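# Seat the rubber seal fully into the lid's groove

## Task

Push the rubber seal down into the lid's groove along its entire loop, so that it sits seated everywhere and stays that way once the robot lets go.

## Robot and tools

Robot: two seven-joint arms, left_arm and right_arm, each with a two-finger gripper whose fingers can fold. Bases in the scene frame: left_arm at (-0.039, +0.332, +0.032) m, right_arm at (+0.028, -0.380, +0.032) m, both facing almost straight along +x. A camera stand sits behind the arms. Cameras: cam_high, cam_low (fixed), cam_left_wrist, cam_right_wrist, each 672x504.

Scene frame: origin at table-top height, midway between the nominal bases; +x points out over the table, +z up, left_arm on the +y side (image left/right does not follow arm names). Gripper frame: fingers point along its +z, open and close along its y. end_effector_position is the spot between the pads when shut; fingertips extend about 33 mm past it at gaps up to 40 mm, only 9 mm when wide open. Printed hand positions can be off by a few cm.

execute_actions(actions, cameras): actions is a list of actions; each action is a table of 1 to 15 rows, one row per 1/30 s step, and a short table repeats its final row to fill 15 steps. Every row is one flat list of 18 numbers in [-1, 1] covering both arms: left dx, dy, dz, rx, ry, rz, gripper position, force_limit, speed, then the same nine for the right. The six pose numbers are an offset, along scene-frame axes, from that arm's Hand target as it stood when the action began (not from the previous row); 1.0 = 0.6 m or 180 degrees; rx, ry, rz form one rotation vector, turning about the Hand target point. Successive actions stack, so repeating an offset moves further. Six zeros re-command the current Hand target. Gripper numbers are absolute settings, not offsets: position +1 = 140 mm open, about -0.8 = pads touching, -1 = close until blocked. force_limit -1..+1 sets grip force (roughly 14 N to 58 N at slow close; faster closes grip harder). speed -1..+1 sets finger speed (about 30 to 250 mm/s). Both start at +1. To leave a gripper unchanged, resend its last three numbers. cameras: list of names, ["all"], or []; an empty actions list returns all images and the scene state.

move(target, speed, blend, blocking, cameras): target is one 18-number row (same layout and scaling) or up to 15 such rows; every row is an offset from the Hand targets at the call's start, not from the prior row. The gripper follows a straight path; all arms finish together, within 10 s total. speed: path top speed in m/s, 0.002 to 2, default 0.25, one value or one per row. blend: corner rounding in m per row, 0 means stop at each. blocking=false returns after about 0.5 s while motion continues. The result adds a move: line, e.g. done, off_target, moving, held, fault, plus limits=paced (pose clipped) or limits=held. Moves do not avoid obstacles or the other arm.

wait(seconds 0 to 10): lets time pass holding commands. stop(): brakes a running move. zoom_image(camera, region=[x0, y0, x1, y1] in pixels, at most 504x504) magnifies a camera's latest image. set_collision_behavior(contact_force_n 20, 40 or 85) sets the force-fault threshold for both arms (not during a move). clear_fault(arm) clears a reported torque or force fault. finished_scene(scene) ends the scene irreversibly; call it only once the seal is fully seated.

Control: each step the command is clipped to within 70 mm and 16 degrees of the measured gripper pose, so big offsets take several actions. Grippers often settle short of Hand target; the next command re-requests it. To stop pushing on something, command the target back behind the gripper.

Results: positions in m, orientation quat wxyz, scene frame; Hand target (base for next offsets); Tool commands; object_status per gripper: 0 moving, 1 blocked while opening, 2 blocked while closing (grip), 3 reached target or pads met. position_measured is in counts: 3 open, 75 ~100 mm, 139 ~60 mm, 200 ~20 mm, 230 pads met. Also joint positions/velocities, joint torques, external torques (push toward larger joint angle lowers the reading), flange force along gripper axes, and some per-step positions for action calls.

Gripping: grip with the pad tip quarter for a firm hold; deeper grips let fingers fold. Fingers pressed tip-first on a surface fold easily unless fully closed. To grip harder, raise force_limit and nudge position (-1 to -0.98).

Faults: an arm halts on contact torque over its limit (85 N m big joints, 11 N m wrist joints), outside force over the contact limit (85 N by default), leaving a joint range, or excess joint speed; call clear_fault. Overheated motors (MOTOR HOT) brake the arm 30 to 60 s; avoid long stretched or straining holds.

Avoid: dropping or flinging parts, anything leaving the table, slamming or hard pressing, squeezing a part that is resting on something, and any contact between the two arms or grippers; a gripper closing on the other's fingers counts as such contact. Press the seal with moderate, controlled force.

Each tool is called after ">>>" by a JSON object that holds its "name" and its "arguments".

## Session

>>> {"name": "execute_actions", "arguments": {"actions": []}}

Scene clock: 0.00 s.
left_arm: end_effector_position=(+0.2106, +0.3408, +0.2562) position_measured=3 object_status=3 end_effector_quat_wxyz=(+0.057, +0.741, +0.459, -0.486) | right_arm: end_effector_position=(+0.5266, -0.3190, +0.3789) position_measured=3 object_status=3 end_effector_quat_wxyz=(+0.024, +0.868, -0.495, +0.004)
Joint positions: left_arm=[0.367 0.051 0.019 -2.21 -0.26 1.267 -2.242] | right_arm=[0.133 -0.166 0.026 -1.925 -0.039 1.736 -0.382]
Joint velocities: within noise
Joint torques (N m): no reading
External joint torques (N m): no reading
Flange force (N): no reading
Hand target: left_arm +0.2106, +0.3408, +0.2562; +0.057, +0.741, +0.459, -0.486 | right_arm +0.5266, -0.3190, +0.3789; +0.024, +0.868, -0.495, +0.004
Tool commands: left_gripper/position=+1.0 left_gripper/force_limit=+1.0 left_gripper/speed=+1.0 right_gripper/position=+1.0 right_gripper/force_limit=+1.0 right_gripper/speed=+1.0

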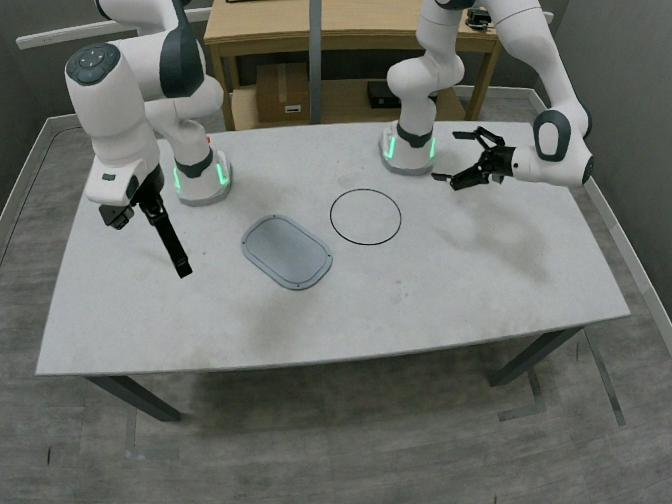

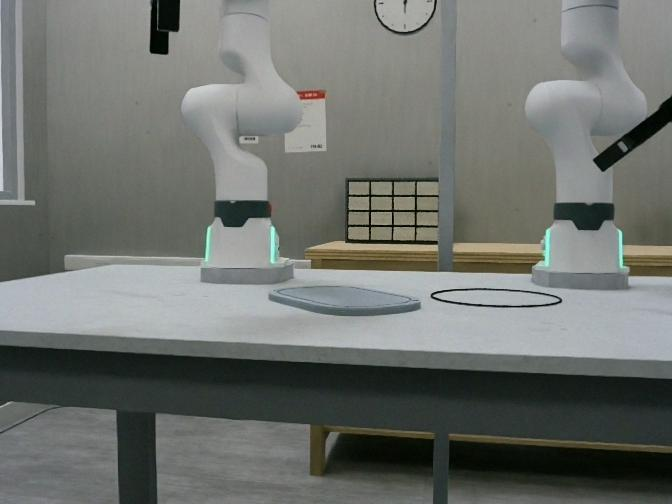

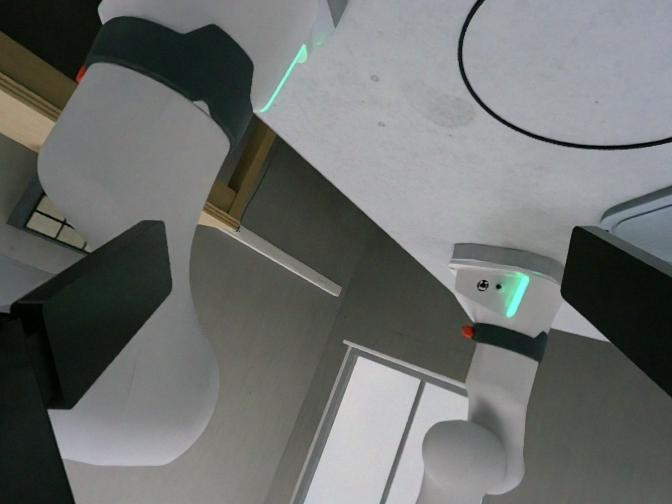

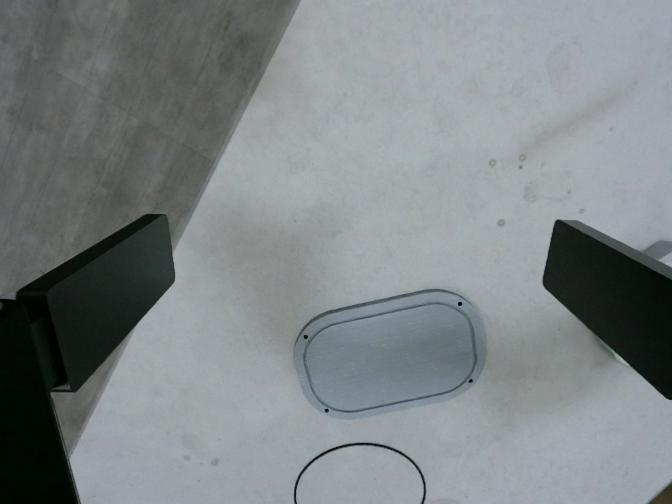

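>>> {"name": "move", "arguments": {"target": [[0.1,-0.05,0.15,0,0,0,-1,-1,0,0,0,0,0,0,0,-1,-1,0],[0.1,-0.15,0.15,0.38,0.044,0.579,-1,-1,0,0,0,0,0,0,0,-1,-1,0]], "cameras": ["all"]}}

Scene clock: 22.57 s.
left_arm: end_effector_position=(+0.2711, +0.2529, +0.3472) position_measured=233 object_status=3 end_effector_quat_wxyz=(-0.045, +0.226, +0.966, -0.114) | right_arm: end_effector_position=(+0.5266, -0.3190, +0.3789) position_measured=233 object_status=3 end_effector_quat_wxyz=(+0.024, +0.868, -0.495, +0.004)
Joint positions: left_arm=[1.969 -1.769 -0.652 -2.221 -0.983 0.499 -3.008] | right_arm=[0.133 -0.166 0.026 -1.925 -0.039 1.736 -0.382]
Joint torques (N m): left_arm=[0.09 26.69 15.55 4.45 1.51 1.73 -0.26] | right_arm=[0.56 -26.43 -0.23 25.8 0.79 2.42 0.1]
External joint torques (N m): left_arm=[0.12 -1.58 -1.6 0.47 0.64 -0.1 -0.24] | right_arm=[0.53 0.42 0.01 0.95 0.12 -0.14 0.09]
Flange force (N): left_arm=[-0.6 0.8 3.6] | right_arm=[1.2 -4.2 -3.0]
Hand target: left_arm +0.2706, +0.2508, +0.3462; -0.020, +0.105, +0.993, -0.054 | right_arm +0.5266, -0.3190, +0.3789; +0.024, +0.868, -0.495, +0.004
Off the commanded pose: left_arm 0.002 m, 29 deg; orientation clipped | right_arm 0.000 m, 0 deg.
joint sent to its limit (left arm) — joint 2 (shoulder), lower limit; joint 6 (wrist pitch), lower limit; joint 7 (wrist roll), lower limit. The joint targets are off in orientation, not in position.
move: off_target (left_arm); limits=paced

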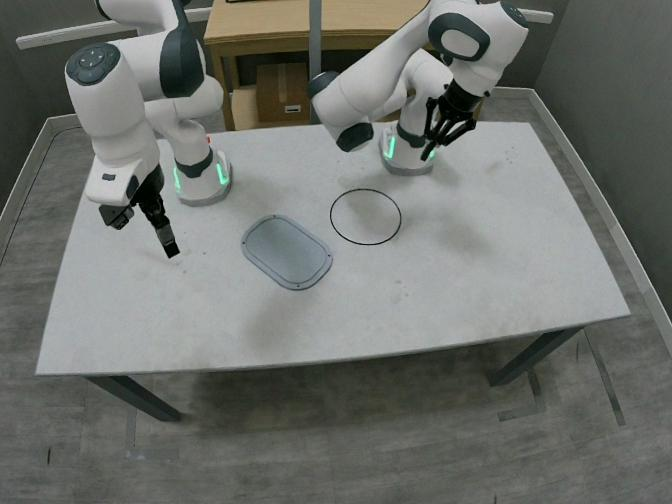

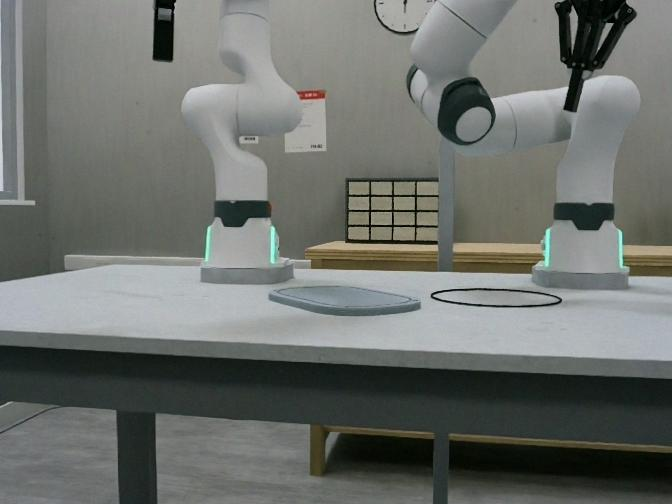

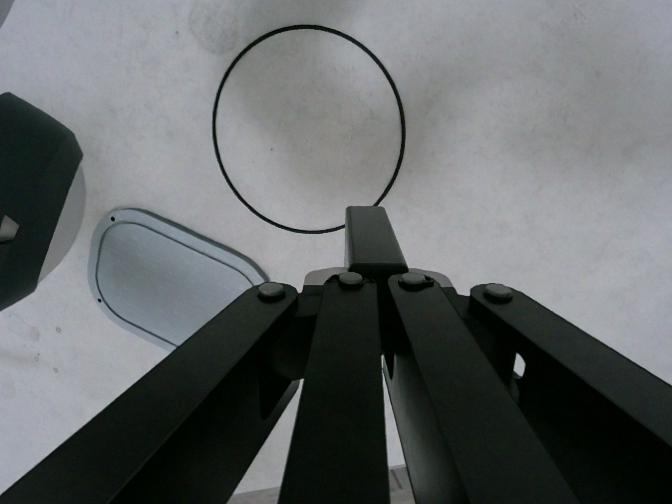

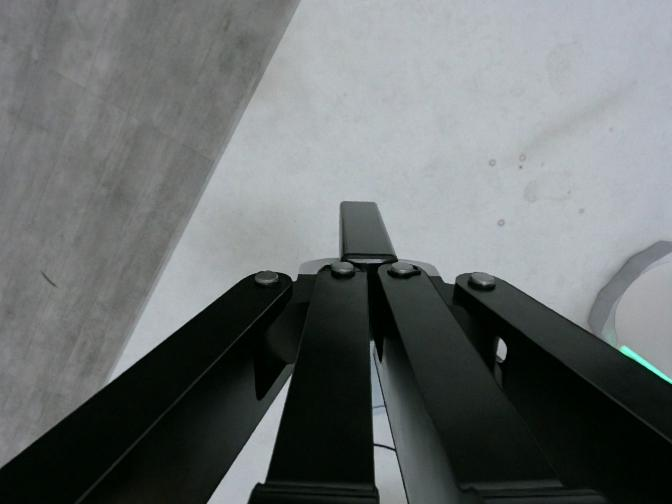

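>>> {"name": "move", "arguments": {"target": [0.066,0.066,0.1,-0.359,-0.041,-0.506,-1,-1,0,0,0,0,0,0,0,-1,-1,0], "cameras": ["cam_high"]}}

Scene clock: 36.63 s.
left_arm: end_effector_position=(+0.3105, +0.2892, +0.4058) position_measured=233 object_status=3 end_effector_quat_wxyz=(+0.057, +0.739, +0.462, -0.486) | right_arm: end_effector_position=(+0.5266, -0.3190, +0.3789) position_measured=233 object_status=3 end_effector_quat_wxyz=(+0.024, +0.868, -0.495, +0.004)
Joint positions: left_arm=[2.294 -0.501 -1.767 -1.642 -0.624 0.71 -2.161] | right_arm=[0.133 -0.166 0.026 -1.925 -0.039 1.736 -0.382]
Joint velocities: left_arm=[-0.001 0 -0.002 0.001 0.001 0 0.007] | right_arm=[within noise]
Joint torques (N m): left_arm=[1.06 22.57 13.15 18.6 1.16 -0.82 0.13] | right_arm=[0.48 -26.43 -0.22 25.81 0.8 2.42 0.13]
External joint torques (N m): left_arm=[0.91 -0.48 -0.46 -0.03 0.69 0.02 0.19] | right_arm=[0.45 0.35 0.03 0.97 0.13 -0.14 0.13]
Flange force (N): left_arm=[4.2 1.7 -6.5] | right_arm=[1.1 -4.1 -3.0]
Hand target: left_arm +0.3102, +0.2904, +0.4062; +0.057, +0.741, +0.460, -0.486 | right_arm +0.5266, -0.3190, +0.3789; +0.024, +0.868, -0.495, +0.004
Off the commanded pose: left_arm 0.001 m, 0 deg | right_arm 0.000 m, 0 deg.
move: done
Images, in order (width x height): cam_high 672x504.

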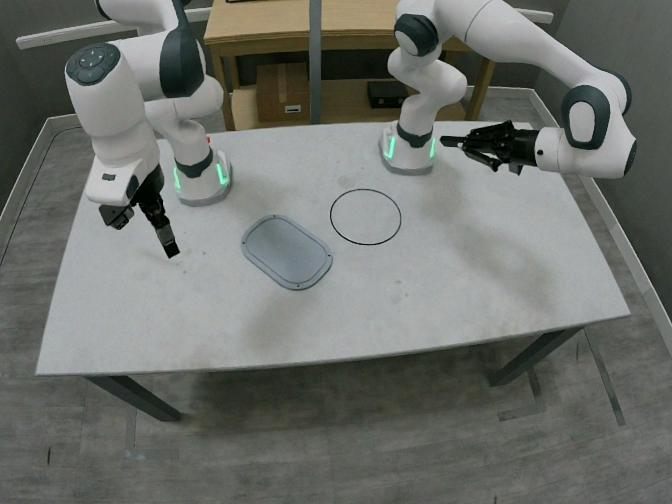

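>>> {"name": "move", "arguments": {"target": [0.23,0.1,0.05,0.203,-0.255,0,-1,-1,0,0,0,0,0,0,0,-1,-1,0], "cameras": ["cam_high","cam_left_wrist"]}}

Scene clock: 45.10 s.
left_arm: end_effector_position=(+0.4472, +0.3507, +0.4360) position_measured=233 object_status=3 end_effector_quat_wxyz=(-0.002, +0.848, +0.530, +0.000) | right_arm: end_effector_position=(+0.5266, -0.3190, +0.3789) position_measured=233 object_status=3 end_effector_quat_wxyz=(+0.024, +0.868, -0.495, +0.004)
Joint positions: left_arm=[1.648 -0.806 -1.045 -1.786 -0.688 1.363 -2.088] | right_arm=[0.133 -0.166 0.026 -1.925 -0.039 1.736 -0.382]
Joint velocities: left_arm=[-0.001 -0.001 0 -0.002 0.002 0.005 0.003] | right_arm=[within noise]
Joint torques (N m): left_arm=[-0.03 12.73 19.58 16.22 0.8 2.94 0.24] | right_arm=[0.52 -26.42 -0.2 25.83 0.81 2.44 0.09]
External joint torques (N m): left_arm=[-0.1 -0.51 -0.37 -0.8 -0.12 0.32 0.24] | right_arm=[0.47 0.46 0.02 0.96 0.14 -0.11 0.08]
Flange force (N): left_arm=[-1.3 -2.2 4.1] | right_arm=[1.3 -4.4 -3.0]
Hand target: left_arm +0.4482, +0.3504, +0.4362; +0.000, +0.850, +0.527, +0.001 | right_arm +0.5266, -0.3190, +0.3789; +0.024, +0.868, -0.495, +0.004
Off the commanded pose: left_arm 0.001 m, 0 deg | right_arm 0.000 m, 0 deg.
move: done
Images, in order (width x height): cam_high 672x504, cam_left_wrist 672x504.

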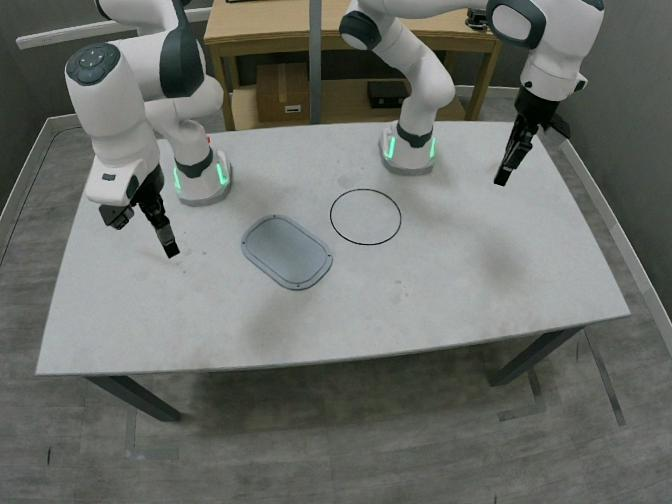

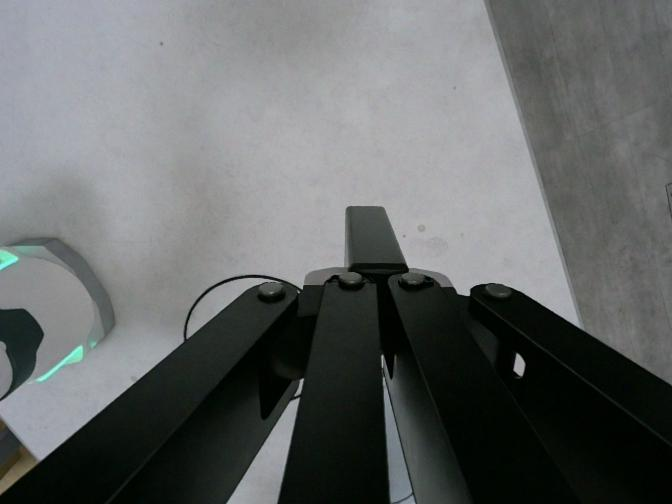

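>>> {"name": "move", "arguments": {"target": [[0,-0.05,0,0,0,-0.353,-1,-1,0,0,0,0,0,0,0,-1,-1,0],[0,-0.1,0,0,0,-0.85,-1,-1,0,0,0,0,0,0,0,-1,-1,0]], "speed": 0.3}}

>>> {"name": "execute_actions", "arguments": {"actions": []}}

Scene clock: 56.87 s.
left_arm: end_effector_position=(+0.4478, +0.2896, +0.4364) position_measured=233 object_status=3 end_effector_quat_wxyz=(+0.003, +0.714, -0.700, +0.000) | right_arm: end_effector_position=(+0.5266, -0.3190, +0.3789) position_measured=233 object_status=3 end_effector_quat_wxyz=(+0.024, +0.868, -0.495, +0.004)
Joint positions: left_arm=[0.59 -0.259 -0.573 -1.828 -0.144 1.605 0.013] | right_arm=[0.133 -0.166 0.026 -1.925 -0.039 1.736 -0.382]
Joint velocities: left_arm=[0 0 0 0 0.001 0.001 0.006] | right_arm=[within noise]
Joint torques (N m): left_arm=[-0.01 -18.07 4.88 23.24 1.27 2.81 0.22] | right_arm=[0.53 -26.4 -0.27 25.81 0.8 2.43 0.1]
External joint torques (N m): left_arm=[-0.04 -0.08 0.54 -0.62 0.54 0.26 0.22] | right_arm=[0.56 0.38 0.04 0.97 0.14 -0.13 0.1]
Flange force (N): left_arm=[-1.4 2.3 2.5] | right_arm=[1.1 -4.2 -3.0]
Hand target: left_arm +0.4482, +0.2904, +0.4362; +0.001, +0.711, -0.703, +0.000 | right_arm +0.5266, -0.3190, +0.3789; +0.024, +0.868, -0.495, +0.004
Off the commanded pose: left_arm 0.001 m, 0 deg | right_arm 0.000 m, 0 deg.
move: done

Scene clock: 56.87 s.
left_arm: end_effector_position=(+0.4478, +0.2896, +0.4364) position_measured=233 object_status=3 end_effector_quat_wxyz=(+0.003, +0.714, -0.700, +0.000) | right_arm: end_effector_position=(+0.5266, -0.3190, +0.3789) position_measured=233 object_status=3 end_effector_quat_wxyz=(+0.024, +0.868, -0.495, +0.004)
Joint positions: left_arm=[0.59 -0.259 -0.573 -1.828 -0.144 1.605 0.013] | right_arm=[0.133 -0.166 0.026 -1.925 -0.039 1.736 -0.382]
Joint velocities: left_arm=[0 0 0 0 0.001 0.001 0.006] | right_arm=[within noise]
Joint torques (N m): left_arm=[-0.01 -18.07 4.88 23.24 1.27 2.81 0.22] | right_arm=[0.53 -26.4 -0.27 25.81 0.8 2.43 0.1]
External joint torques (N m): left_arm=[-0.04 -0.08 0.54 -0.62 0.54 0.26 0.22] | right_arm=[0.56 0.38 0.04 0.97 0.14 -0.13 0.1]
Flange force (N): left_arm=[-1.4 2.3 2.5] | right_arm=[1.1 -4.2 -3.0]
Hand target: left_arm +0.4482, +0.2904, +0.4362; +0.001, +0.711, -0.703, +0.000 | right_arm +0.5266, -0.3190, +0.3789; +0.024, +0.868, -0.495, +0.004
Tool commands: left_gripper/position=-1.0 left_gripper/force_limit=-1.0 left_gripper/speed=+0.0 right_gripper/position=-1.0 right_gripper/force_limit=-1.0 right_gripper/speed=+0.0
Off the commanded pose: left_arm 0.001 m, 0 deg | right_arm 0.000 m, 0 deg.

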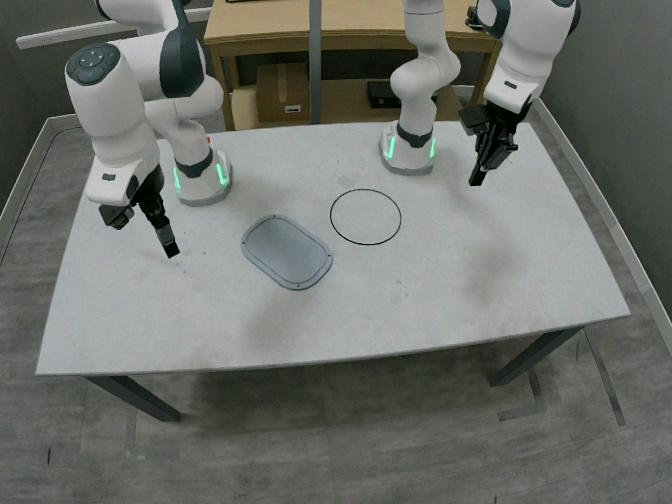

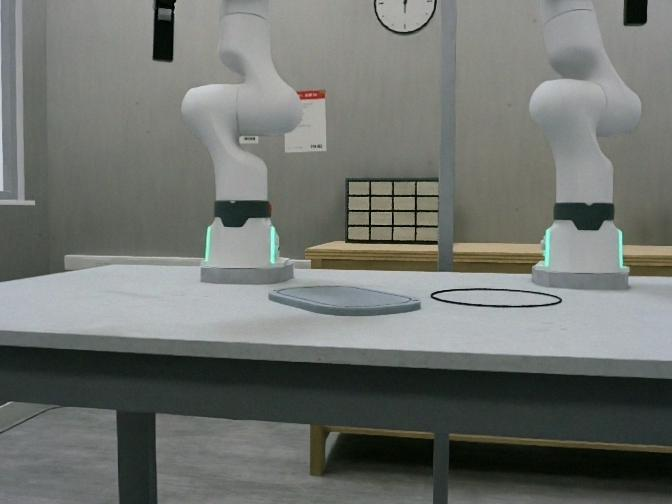

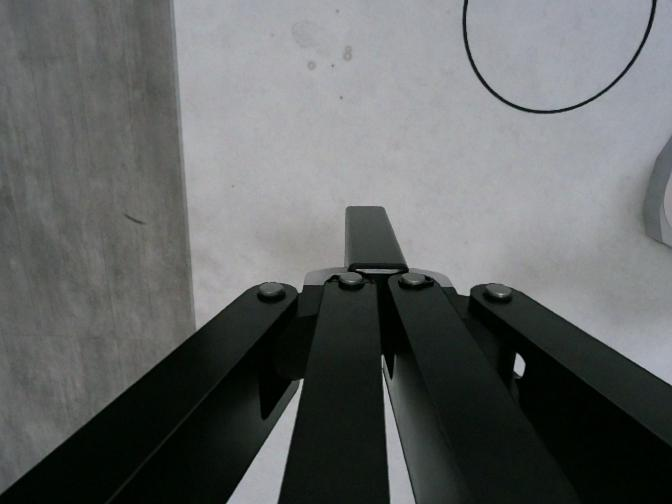

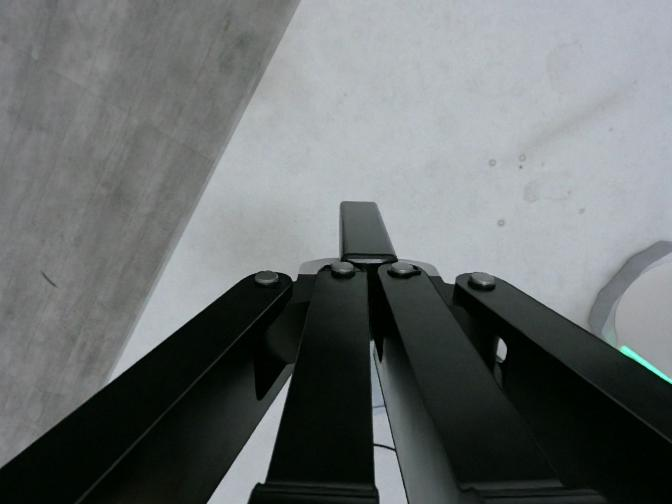

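>>> {"name": "move", "arguments": {"target": [[-0.1,-0.25,-0.06,0,0,-0.497,-1,-1,0,-0.1,-0.38,-0.05,0,0,0,-1,-1,0],[-0.31,-0.5,-0.3,0,0,-0.497,-1,-1,0,-0.1,-0.38,-0.05,0,0,0,-1,-1,0]], "cameras": ["all"]}}

Scene clock: 69.07 s.
left_arm: end_effector_position=(+0.2619, -0.0086, +0.2560) position_measured=233 object_status=3 end_effector_quat_wxyz=(-0.001, -0.006, +1.000, +0.003) | right_arm: end_effector_position=(+0.4662, -0.5456, +0.3487) position_measured=233 object_status=3 end_effector_quat_wxyz=(+0.023, +0.867, -0.498, +0.002)
Joint positions: left_arm=[-0.082 -0.368 -0.708 -2.352 -0.264 2.047 0.922] | right_arm=[0.021 -0.301 -0.3 -2.128 -0.138 1.83 -0.771]
Joint velocities: left_arm=[0 0.001 0 0 0 0.001 -0.009] | right_arm=[within noise]
Joint torques (N m): left_arm=[1.09 -13.4 5.96 22.98 0.28 2.72 -0.2] | right_arm=[0.49 -20.91 2.63 25.43 0.49 2.67 -0.22]
External joint torques (N m): left_arm=[1.07 -0.08 -0.6 -0.38 -0.4 0.25 -0.2] | right_arm=[0.5 0.12 0.11 0.55 -0.2 0.04 -0.22]
Flange force (N): left_arm=[-0.1 -0.7 1.9] | right_arm=[1.6 -1.4 -1.3]
Hand target: left_arm +0.2622, -0.0096, +0.2562; -0.001, -0.010, +1.000, +0.001 | right_arm +0.4666, -0.5470, +0.3489; +0.024, +0.868, -0.495, +0.004
Off the commanded pose: left_arm 0.001 m, 1 deg | right_arm 0.001 m, 0 deg.
move: done

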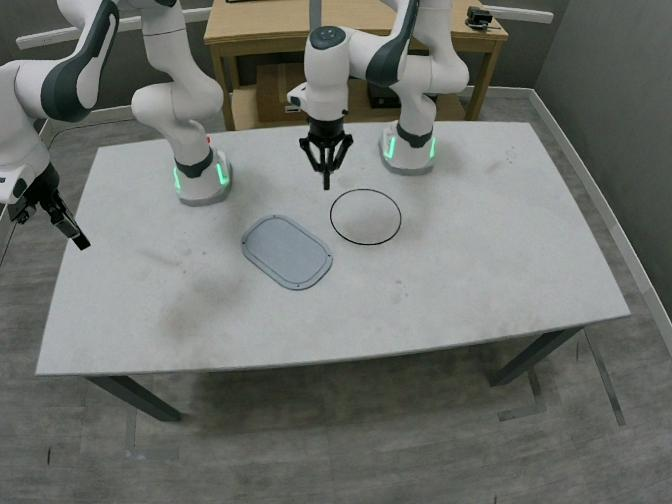

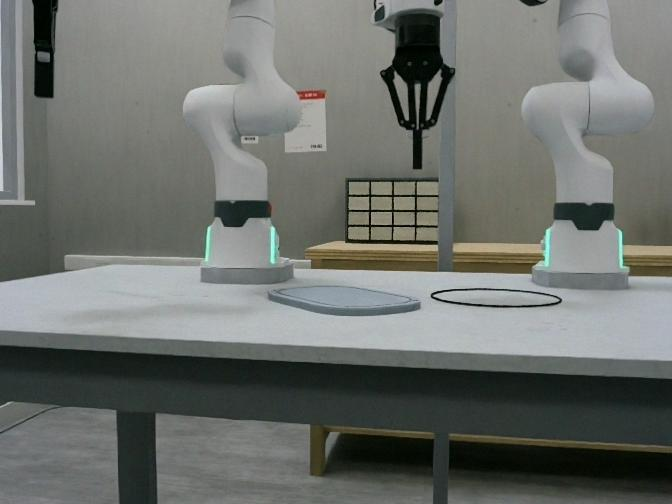

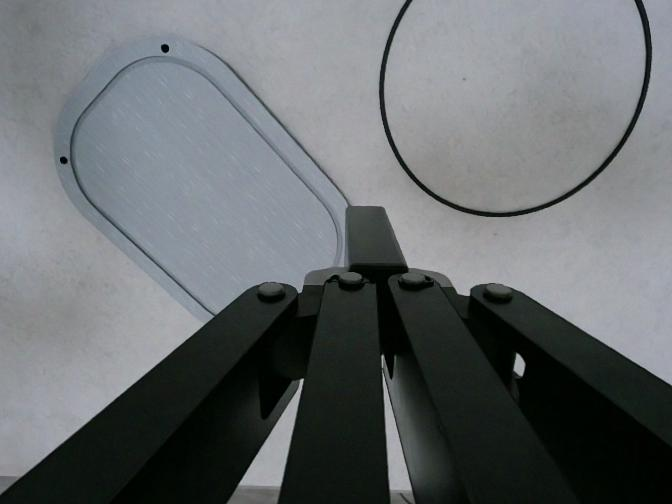

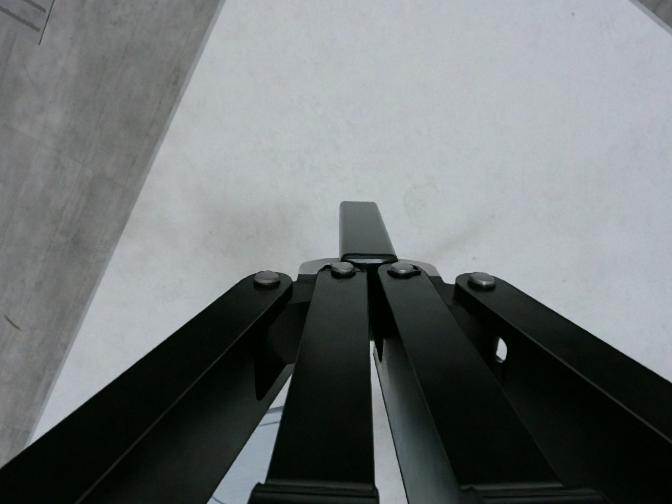

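>>> {"name": "move", "arguments": {"target": [-0.0957,0.033,-0.227,0,0,0,-0.42,-1,0,0,0,0,0,0,0,-1,-1,0], "cameras": ["cam_left_wrist"]}}

Scene clock: 86.87 s.
left_arm: end_effector_position=(+0.2045, +0.0107, +0.1205) position_measured=182 object_status=3 end_effector_quat_wxyz=(-0.001, -0.006, +1.000, +0.002) | right_arm: end_effector_position=(+0.4662, -0.5456, +0.3487) position_measured=233 object_status=3 end_effector_quat_wxyz=(+0.023, +0.867, -0.498, +0.002)
Joint positions: left_arm=[-0.112 -0.303 -0.844 -2.676 -0.349 2.437 0.89] | right_arm=[0.021 -0.301 -0.3 -2.128 -0.138 1.83 -0.771]
Joint velocities: left_arm=[0.001 0.001 0 0 0 0.004 -0.003] | right_arm=[within noise]
Joint torques (N m): left_arm=[1.07 -11.19 4.9 19.26 0.55 2.76 -0.26] | right_arm=[0.48 -20.91 2.68 25.49 0.48 2.66 -0.17]
External joint torques (N m): left_arm=[1.08 0.41 -0.29 -0.35 0.06 0.29 -0.26] | right_arm=[0.46 0.05 0.13 0.68 -0.21 0.04 -0.17]
Flange force (N): left_arm=[-3.3 -3.3 4.9] | right_arm=[1.6 -1.5 -1.6]
Hand target: left_arm +0.2048, +0.0102, +0.1200; -0.001, -0.010, +1.000, +0.001 | right_arm +0.4666, -0.5470, +0.3489; +0.024, +0.868, -0.495, +0.004
Off the commanded pose: left_arm 0.001 m, 0 deg | right_arm 0.001 m, 0 deg.
move: done
Images, in order (width x height): cam_left_wrist 672x504.

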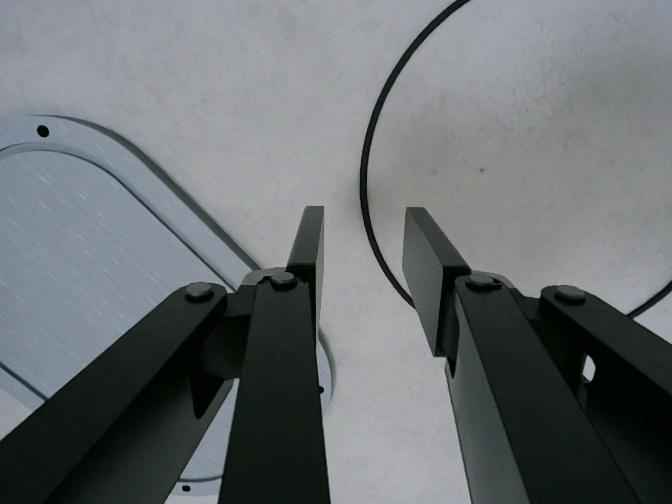

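>>> {"name": "move", "arguments": {"target": [[-0.007,0.0015,-0.138,0,0,0,-0.42,-1,0,0,0,0,0,0,0,-1,-1,0]], "speed": [0.1], "cameras": ["cam_left_wrist","cam_low"]}}

>>> {"name": "zoom_image", "arguments": {"camera": "cam_low", "region": [400, 240, 500, 320]}}

Scene clock: 96.73 s.
left_arm: end_effector_position=(+0.2007, +0.0119, +0.0373) position_measured=182 object_status=3 end_effector_quat_wxyz=(-0.001, -0.009, +1.000, +0.001) | right_arm: end_effector_position=(+0.4662, -0.5456, +0.3487) position_measured=233 object_status=3 end_effector_quat_wxyz=(+0.023, +0.867, -0.498, +0.002)
Joint positions: left_arm=[0.022 0.036 -0.929 -2.725 0.073 2.744 0.573] | right_arm=[0.021 -0.301 -0.3 -2.128 -0.138 1.83 -0.771]
Joint velocities: left_arm=[-0.001 0.001 0 0 0 0 -0.008] | right_arm=[within noise]
Joint torques (N m): left_arm=[-0.03 -15.33 0.2 16.2 0.91 2.53 -0.2] | right_arm=[0.52 -20.96 2.65 25.46 0.49 2.65 -0.23]
External joint torques (N m): left_arm=[-0.05 0.48 0.87 -0.05 0.62 0.03 -0.2] | right_arm=[0.61 0.14 0.22 0.55 -0.19 0.03 -0.24]
Flange force (N): left_arm=[0.0 0.0 0.0] | right_arm=[1.5 -1.5 -1.3]
Hand target: left_arm +0.2006, +0.0111, +0.0372; -0.001, -0.010, +1.000, +0.001 | right_arm +0.4666, -0.5470, +0.3489; +0.024, +0.868, -0.495, +0.004
Off the commanded pose: left_arm 0.001 m, 0 deg | right_arm 0.001 m, 0 deg.
move: done
Images, in order (width x height): cam_low 672x504, cam_left_wrist 672x504.

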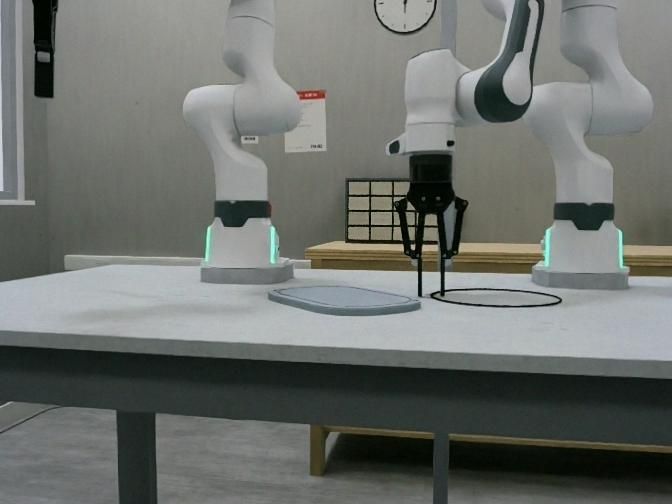

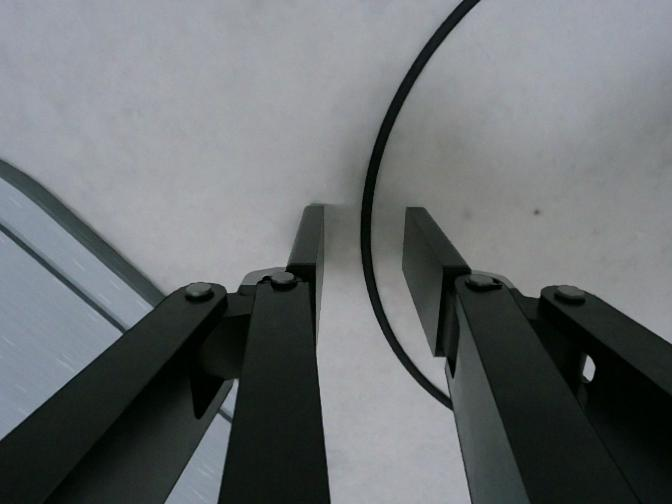

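Scaled by 5.040 from the camera's 672x504 image, which has a finer 960x720 frame.

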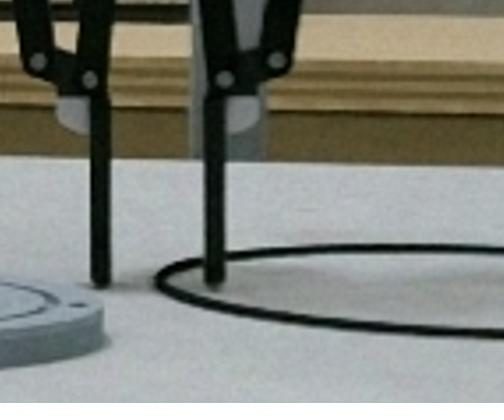

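>>> {"name": "move", "arguments": {"target": [[0,0,-0.003,0,0,0,-0.42,-1,-1,0,0,0,0,0,0,-1,-1,0],[0,0,-0.0033,0,0,0,-1,-1,-1,0,0,0,0,0,0,-1,-1,0]], "speed": 0.03, "cameras": ["cam_left_wrist","cam_low"]}}

>>> {"name": "move", "arguments": {"target": [0,0,0.08,0,0,0,-1,-1,-1,0,0,0,0,0,0,-1,-1,0], "speed": 0.06, "cameras": ["cam_left_wrist","cam_low"]}}

Scene clock: 103.67 s.
left_arm: end_effector_position=(+0.2006, +0.0114, +0.0355) position_measured=225 object_status=2 end_effector_quat_wxyz=(-0.001, -0.009, +1.000, +0.001) | right_arm: end_effector_position=(+0.4662, -0.5456, +0.3487) position_measured=233 object_status=3 end_effector_quat_wxyz=(+0.023, +0.867, -0.498, +0.002)
Joint positions: left_arm=[0.021 0.048 -0.924 -2.724 0.099 2.748 0.552] | right_arm=[0.021 -0.301 -0.3 -2.128 -0.138 1.83 -0.771]
Joint torques (N m): left_arm=[0.42 -15.62 -0.05 15.61 0.92 2.51 -0.26] | right_arm=[0.5 -20.89 2.69 25.45 0.48 2.67 -0.25]
External joint torques (N m): left_arm=[0.45 0.53 0.9 -0.61 0.63 -0.01 -0.26] | right_arm=[0.56 0.17 0.23 0.58 -0.2 0.04 -0.26]
Flange force (N): left_arm=[0.0 0.0 0.0] | right_arm=[1.7 -1.6 -1.3]
Hand target: left_arm +0.2006, +0.0111, +0.0353; -0.001, -0.010, +1.000, +0.001 | right_arm +0.4666, -0.5470, +0.3489; +0.024, +0.868, -0.495, +0.004
Off the commanded pose: left_arm 0.000 m, 0 deg | right_arm 0.001 m, 0 deg.
move: done
Images, in order (width x height): cam_low 672x504, cam_left_wrist 672x504.

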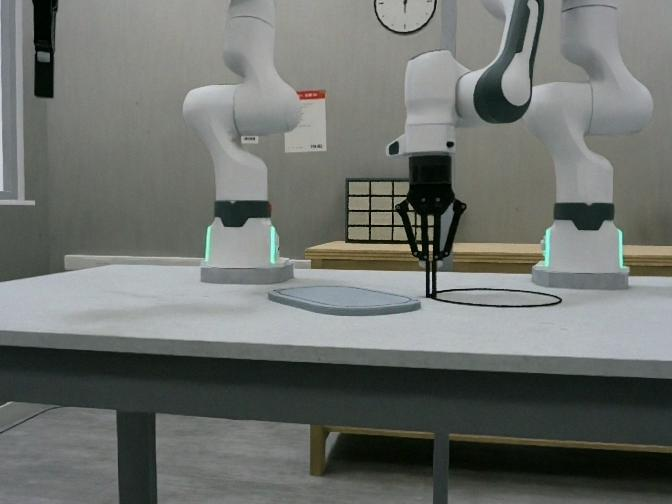

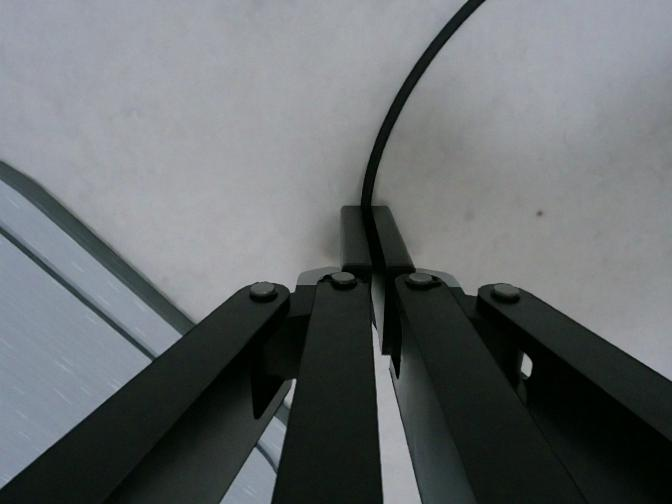

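Scene clock: 105.63 s.
left_arm: end_effector_position=(+0.2015, +0.0105, +0.0834) position_measured=225 object_status=2 end_effector_quat_wxyz=(+0.001, -0.013, +1.000, +0.000) | right_arm: end_effector_position=(+0.4662, -0.5456, +0.3487) position_measured=233 object_status=3 end_effector_quat_wxyz=(+0.023, +0.867, -0.498, +0.002)
Joint positions: left_arm=[-0.104 -0.174 -0.861 -2.711 -0.247 2.583 0.793] | right_arm=[0.021 -0.301 -0.3 -2.128 -0.138 1.83 -0.771]
Joint velocities: left_arm=[-0.001 -0.001 0 0.001 0 0 0.007] | right_arm=[within noise]
Joint torques (N m): left_arm=[-0.04 -13.92 3.62 17.54 0.11 2.32 0.26] | right_arm=[0.48 -20.88 2.64 25.46 0.48 2.66 -0.19]
External joint torques (N m): left_arm=[-0.04 -0.23 0.6 -0.67 -0.28 -0.15 0.26] | right_arm=[0.47 0.01 0.11 0.7 -0.21 0.06 -0.19]
Flange force (N): left_arm=[2.6 5.5 -3.9] | right_arm=[1.6 -1.4 -1.6]
Hand target: left_arm +0.2006, +0.0111, +0.0833; -0.001, -0.010, +1.000, +0.001 | right_arm +0.4666, -0.5470, +0.3489; +0.024, +0.868, -0.495, +0.004
Off the commanded pose: left_arm 0.001 m, 0 deg | right_arm 0.001 m, 0 deg.
move: done
Images, in order (width x height): cam_low 672x504, cam_left_wrist 672x504.

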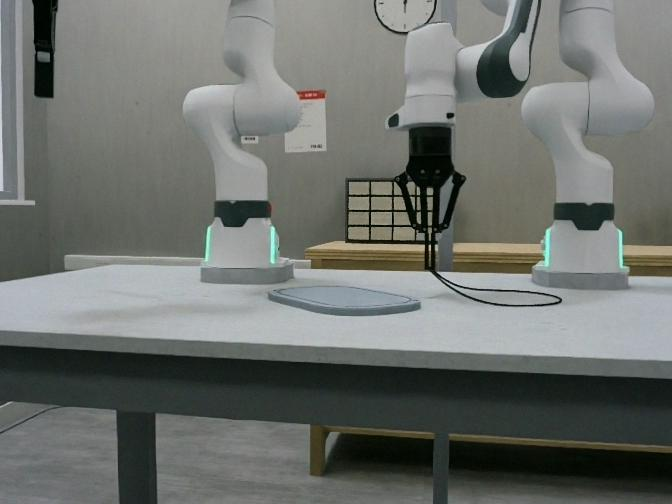

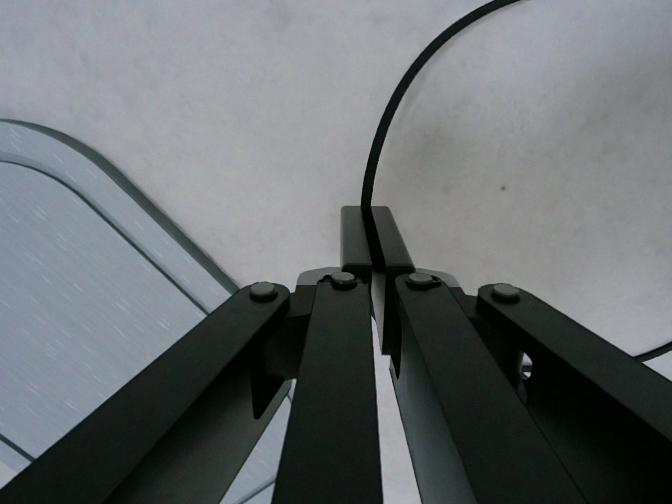

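>>> {"name": "move", "arguments": {"target": [[0.12,-0.2,0.05,0,0,0.1,-1,-1,-1,0,0,0,0,0,0,-1,-1,0],[0.2523,-0.39,0.04,0,0,0.206,-1,-1,-1,0,0,0,0,0,0,-1,-1,0],[0.2523,-0.39,-0.04,0,0,0.206,-1,-1,-1,0,0,0,0,0,0,-1,-1,0]], "speed": 0.1, "cameras": ["cam_left_wrist","cam_low","cam_high"]}}

Scene clock: 119.47 s.
left_arm: end_effector_position=(+0.3509, -0.2216, +0.0583) position_measured=225 object_status=2 end_effector_quat_wxyz=(-0.003, -0.326, +0.945, +0.003) | right_arm: end_effector_position=(+0.4662, -0.5456, +0.3487) position_measured=233 object_status=3 end_effector_quat_wxyz=(+0.023, +0.867, -0.498, +0.002)
Joint positions: left_arm=[-0.583 0.673 -0.429 -1.673 0.339 2.265 -0.249] | right_arm=[0.021 -0.301 -0.3 -2.128 -0.138 1.83 -0.771]
Joint velocities: left_arm=[0 0 0.002 -0.001 -0.001 0.004 -0.003] | right_arm=[within noise]
Joint torques (N m): left_arm=[-0.06 -47.16 -6.54 21.64 0.88 2.86 -0.33] | right_arm=[0.46 -20.91 2.7 25.44 0.5 2.68 -0.17]
External joint torques (N m): left_arm=[-0.06 0.42 1.53 -0.15 0.31 0.29 -0.33] | right_arm=[0.54 0.08 0.27 0.61 -0.18 0.06 -0.18]
Flange force (N): left_arm=[0.4 -0.6 2.5] | right_arm=[1.3 -1.5 -1.4]
Hand target: left_arm +0.3520, -0.2229, +0.0593; -0.001, -0.328, +0.945, +0.001 | right_arm +0.4666, -0.5470, +0.3489; +0.024, +0.868, -0.495, +0.004
Off the commanded pose: left_arm 0.002 m, 0 deg | right_arm 0.001 m, 0 deg.
move: done
Images, in order (width x height): cam_high 672x504, cam_low 672x504, cam_left_wrist 672x504.

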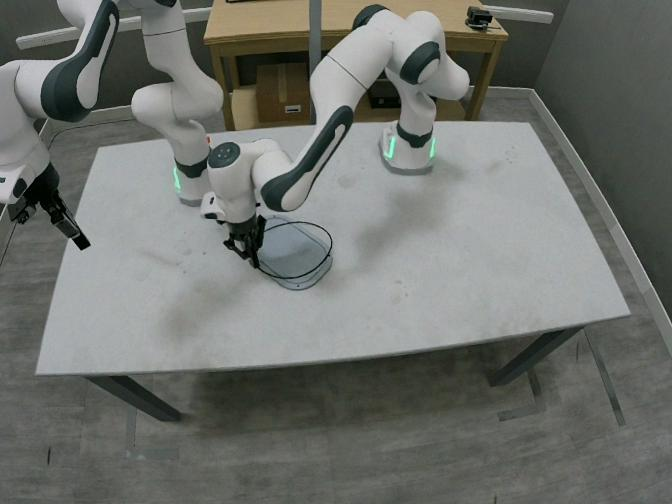

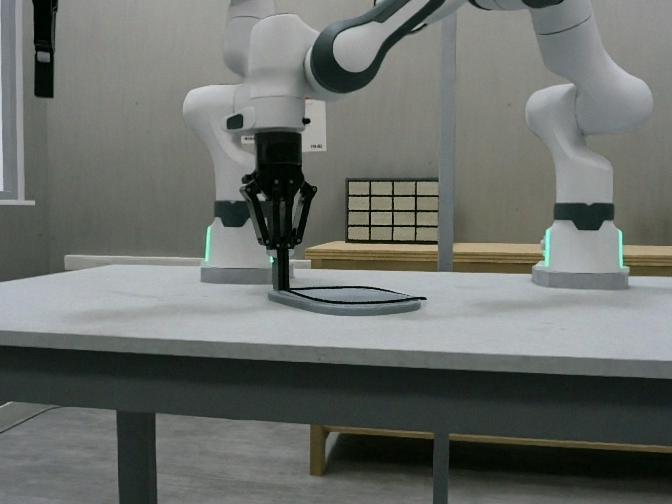

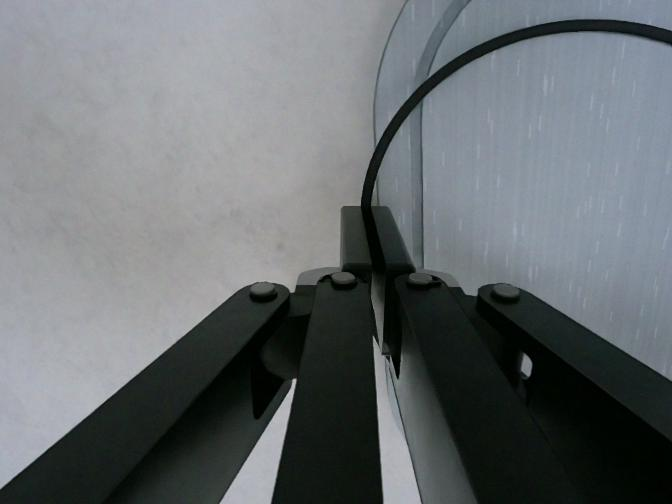

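>>> {"name": "move", "arguments": {"target": [[-0.0165,0.0225,0,0,0,0,-1,-1,-1,0,0,0,0,0,0,-1,-1,0],[-0.0165,0.0225,-0.0208,0,0,0,-1,-1,-1,0,0,0,0,0,0,-1,-1,0]], "speed": 0.04, "cameras": ["cam_left_wrist","cam_high"]}}

>>> {"name": "zoom_image", "arguments": {"camera": "cam_high", "region": [220, 190, 360, 310]}}

Scene clock: 126.60 s.
left_arm: end_effector_position=(+0.3418, -0.2087, +0.0471) position_measured=225 object_status=2 end_effector_quat_wxyz=(-0.002, -0.326, +0.945, +0.001) | right_arm: end_effector_position=(+0.4662, -0.5456, +0.3487) position_measured=233 object_status=3 end_effector_quat_wxyz=(+0.023, +0.867, -0.498, +0.002)
Joint positions: left_arm=[-0.576 0.645 -0.421 -1.753 0.339 2.321 -0.256] | right_arm=[0.021 -0.301 -0.3 -2.128 -0.138 1.83 -0.771]
Joint velocities: left_arm=[-0.001 0 0.001 0 0.001 0.004 -0.001] | right_arm=[within noise]
Joint torques (N m): left_arm=[0.16 -45.89 -6.41 21.07 0.85 2.85 -0.31] | right_arm=[0.45 -20.96 2.7 25.49 0.48 2.66 -0.2]
External joint torques (N m): left_arm=[0.4 0.45 1.51 -0.18 0.3 0.27 -0.31] | right_arm=[0.46 0.04 0.18 0.62 -0.21 0.03 -0.2]
Flange force (N): left_arm=[-0.3 0.0 2.4] | right_arm=[1.4 -1.3 -1.4]
Hand target: left_arm +0.3421, -0.2094, +0.0468; -0.001, -0.328, +0.945, +0.001 | right_arm +0.4666, -0.5470, +0.3489; +0.024, +0.868, -0.495, +0.004
Off the commanded pose: left_arm 0.001 m, 0 deg | right_arm 0.001 m, 0 deg.
move: done
Images, in order (width x height): cam_high 672x504, cam_left_wrist 672x504.

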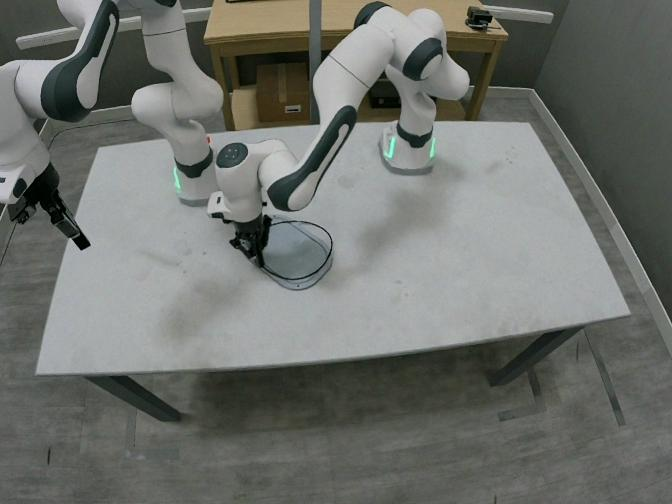

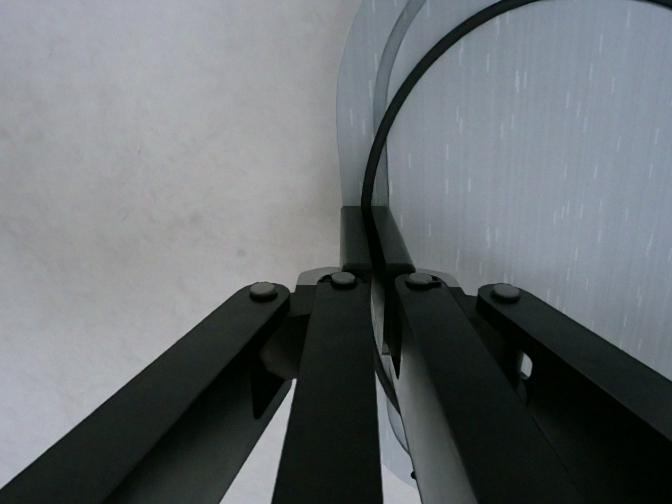

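Scaled by 3.600 from the camera's 672x504 image, which has a finer 960x720 frame.

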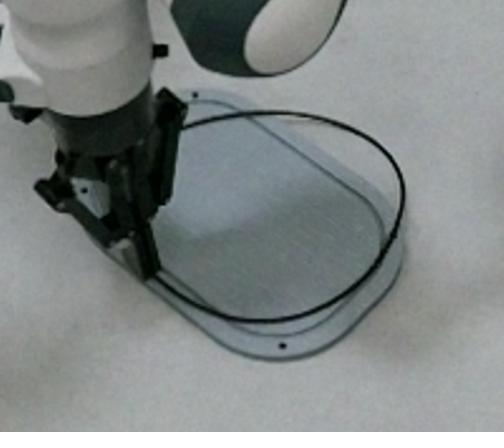

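>>> {"name": "move", "arguments": {"target": [[-0.0055,0.0075,0,0,0,0,-1,-1,-1,0,0,0,0,0,0,-1,-1,0],[-0.0055,0.0075,-0.003,0,0,0,-0.42,-1,-1,0,0,0,0,0,0,-1,-1,0],[-0.0055,0.0075,0.06,0,0,0,-0.42,-1,-1,0,0,0,0,0,0,-1,-1,0]], "speed": 0.04, "cameras": ["cam_left_wrist"]}}

>>> {"name": "move", "arguments": {"target": [0,0,0.0,0,0,0,-1,-1,0,0,0,0,0,0,0,-1,-1,0], "cameras": ["cam_left_wrist"]}}

Scene clock: 135.90 s.
left_arm: end_effector_position=(+0.3389, -0.2051, +0.0819) position_measured=182 object_status=3 end_effector_quat_wxyz=(+0.000, -0.329, +0.944, +0.000) | right_arm: end_effector_position=(+0.4662, -0.5456, +0.3487) position_measured=233 object_status=3 end_effector_quat_wxyz=(+0.023, +0.867, -0.498, +0.002)
Joint positions: left_arm=[-0.553 0.573 -0.449 -1.776 0.315 2.277 -0.252] | right_arm=[0.021 -0.301 -0.3 -2.128 -0.138 1.83 -0.771]
Joint velocities: left_arm=[0.001 0.001 0.001 -0.001 0.001 -0.005 0.002] | right_arm=[within noise]
Joint torques (N m): left_arm=[1.09 -44.35 -7.15 21.77 0.33 2.43 0.15] | right_arm=[0.51 -20.96 2.67 25.45 0.5 2.67 -0.21]
External joint torques (N m): left_arm=[0.98 0.49 0.19 -0.18 -0.24 -0.16 0.15] | right_arm=[0.52 0.1 0.15 0.58 -0.19 0.05 -0.21]
Flange force (N): left_arm=[-1.6 0.2 0.0] | right_arm=[1.5 -1.4 -1.3]
Hand target: left_arm +0.3388, -0.2049, +0.0828; -0.001, -0.328, +0.945, +0.001 | right_arm +0.4666, -0.5470, +0.3489; +0.024, +0.868, -0.495, +0.004
Off the commanded pose: left_arm 0.001 m, 0 deg | right_arm 0.001 m, 0 deg.
move: done
Images, in order (width x height): cam_left_wrist 672x504.

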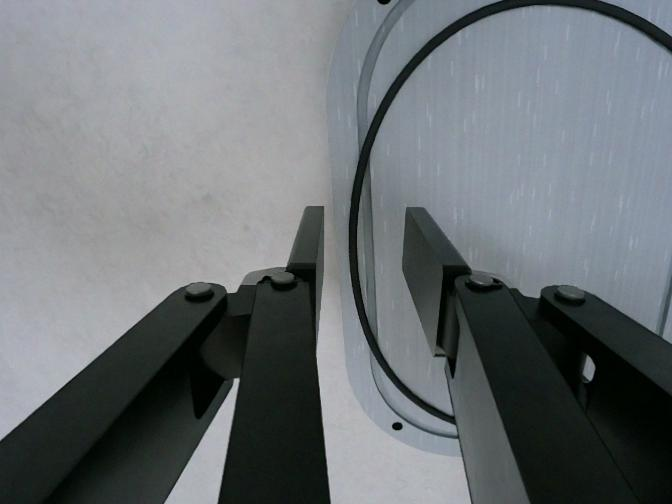

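Scene clock: 136.40 s.
left_arm: end_effector_position=(+0.3387, -0.2051, +0.0821) position_measured=233 object_status=3 end_effector_quat_wxyz=(+0.000, -0.329, +0.944, +0.000) | right_arm: end_effector_position=(+0.4662, -0.5456, +0.3487) position_measured=233 object_status=3 end_effector_quat_wxyz=(+0.023, +0.867, -0.498, +0.002)
Joint positions: left_arm=[-0.551 0.573 -0.451 -1.776 0.315 2.276 -0.251] | right_arm=[0.021 -0.301 -0.3 -2.128 -0.138 1.83 -0.771]
Joint torques (N m): left_arm=[0.91 -44.29 -7.14 21.8 0.72 2.41 0.15] | right_arm=[0.46 -20.93 2.71 25.43 0.48 2.66 -0.24]
External joint torques (N m): left_arm=[0.8 0.58 0.23 -0.19 0.14 -0.19 0.15] | right_arm=[0.42 0.15 0.14 0.57 -0.22 0.03 -0.25]
Flange force (N): left_arm=[-1.3 -0.4 0.5] | right_arm=[1.7 -1.4 -1.3]
Hand target: left_arm +0.3388, -0.2049, +0.0828; -0.001, -0.328, +0.945, +0.000 | right_arm +0.4666, -0.5470, +0.3489; +0.024, +0.868, -0.495, +0.004
Off the commanded pose: left_arm 0.001 m, 0 deg | right_arm 0.001 m, 0 deg.
move: done
Images, in order (width x height): cam_left_wrist 672x504.

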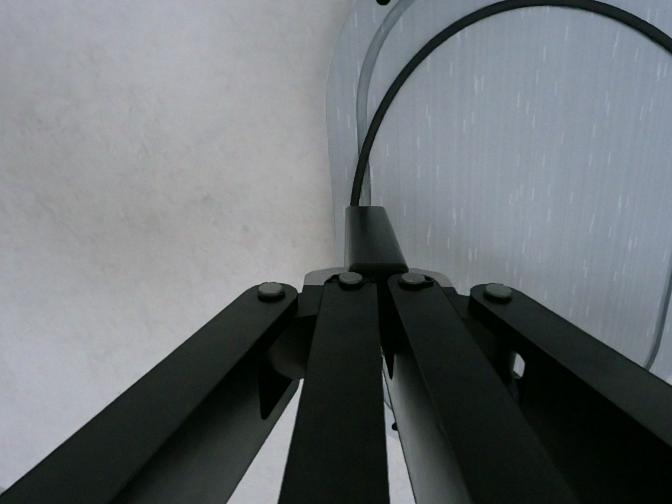

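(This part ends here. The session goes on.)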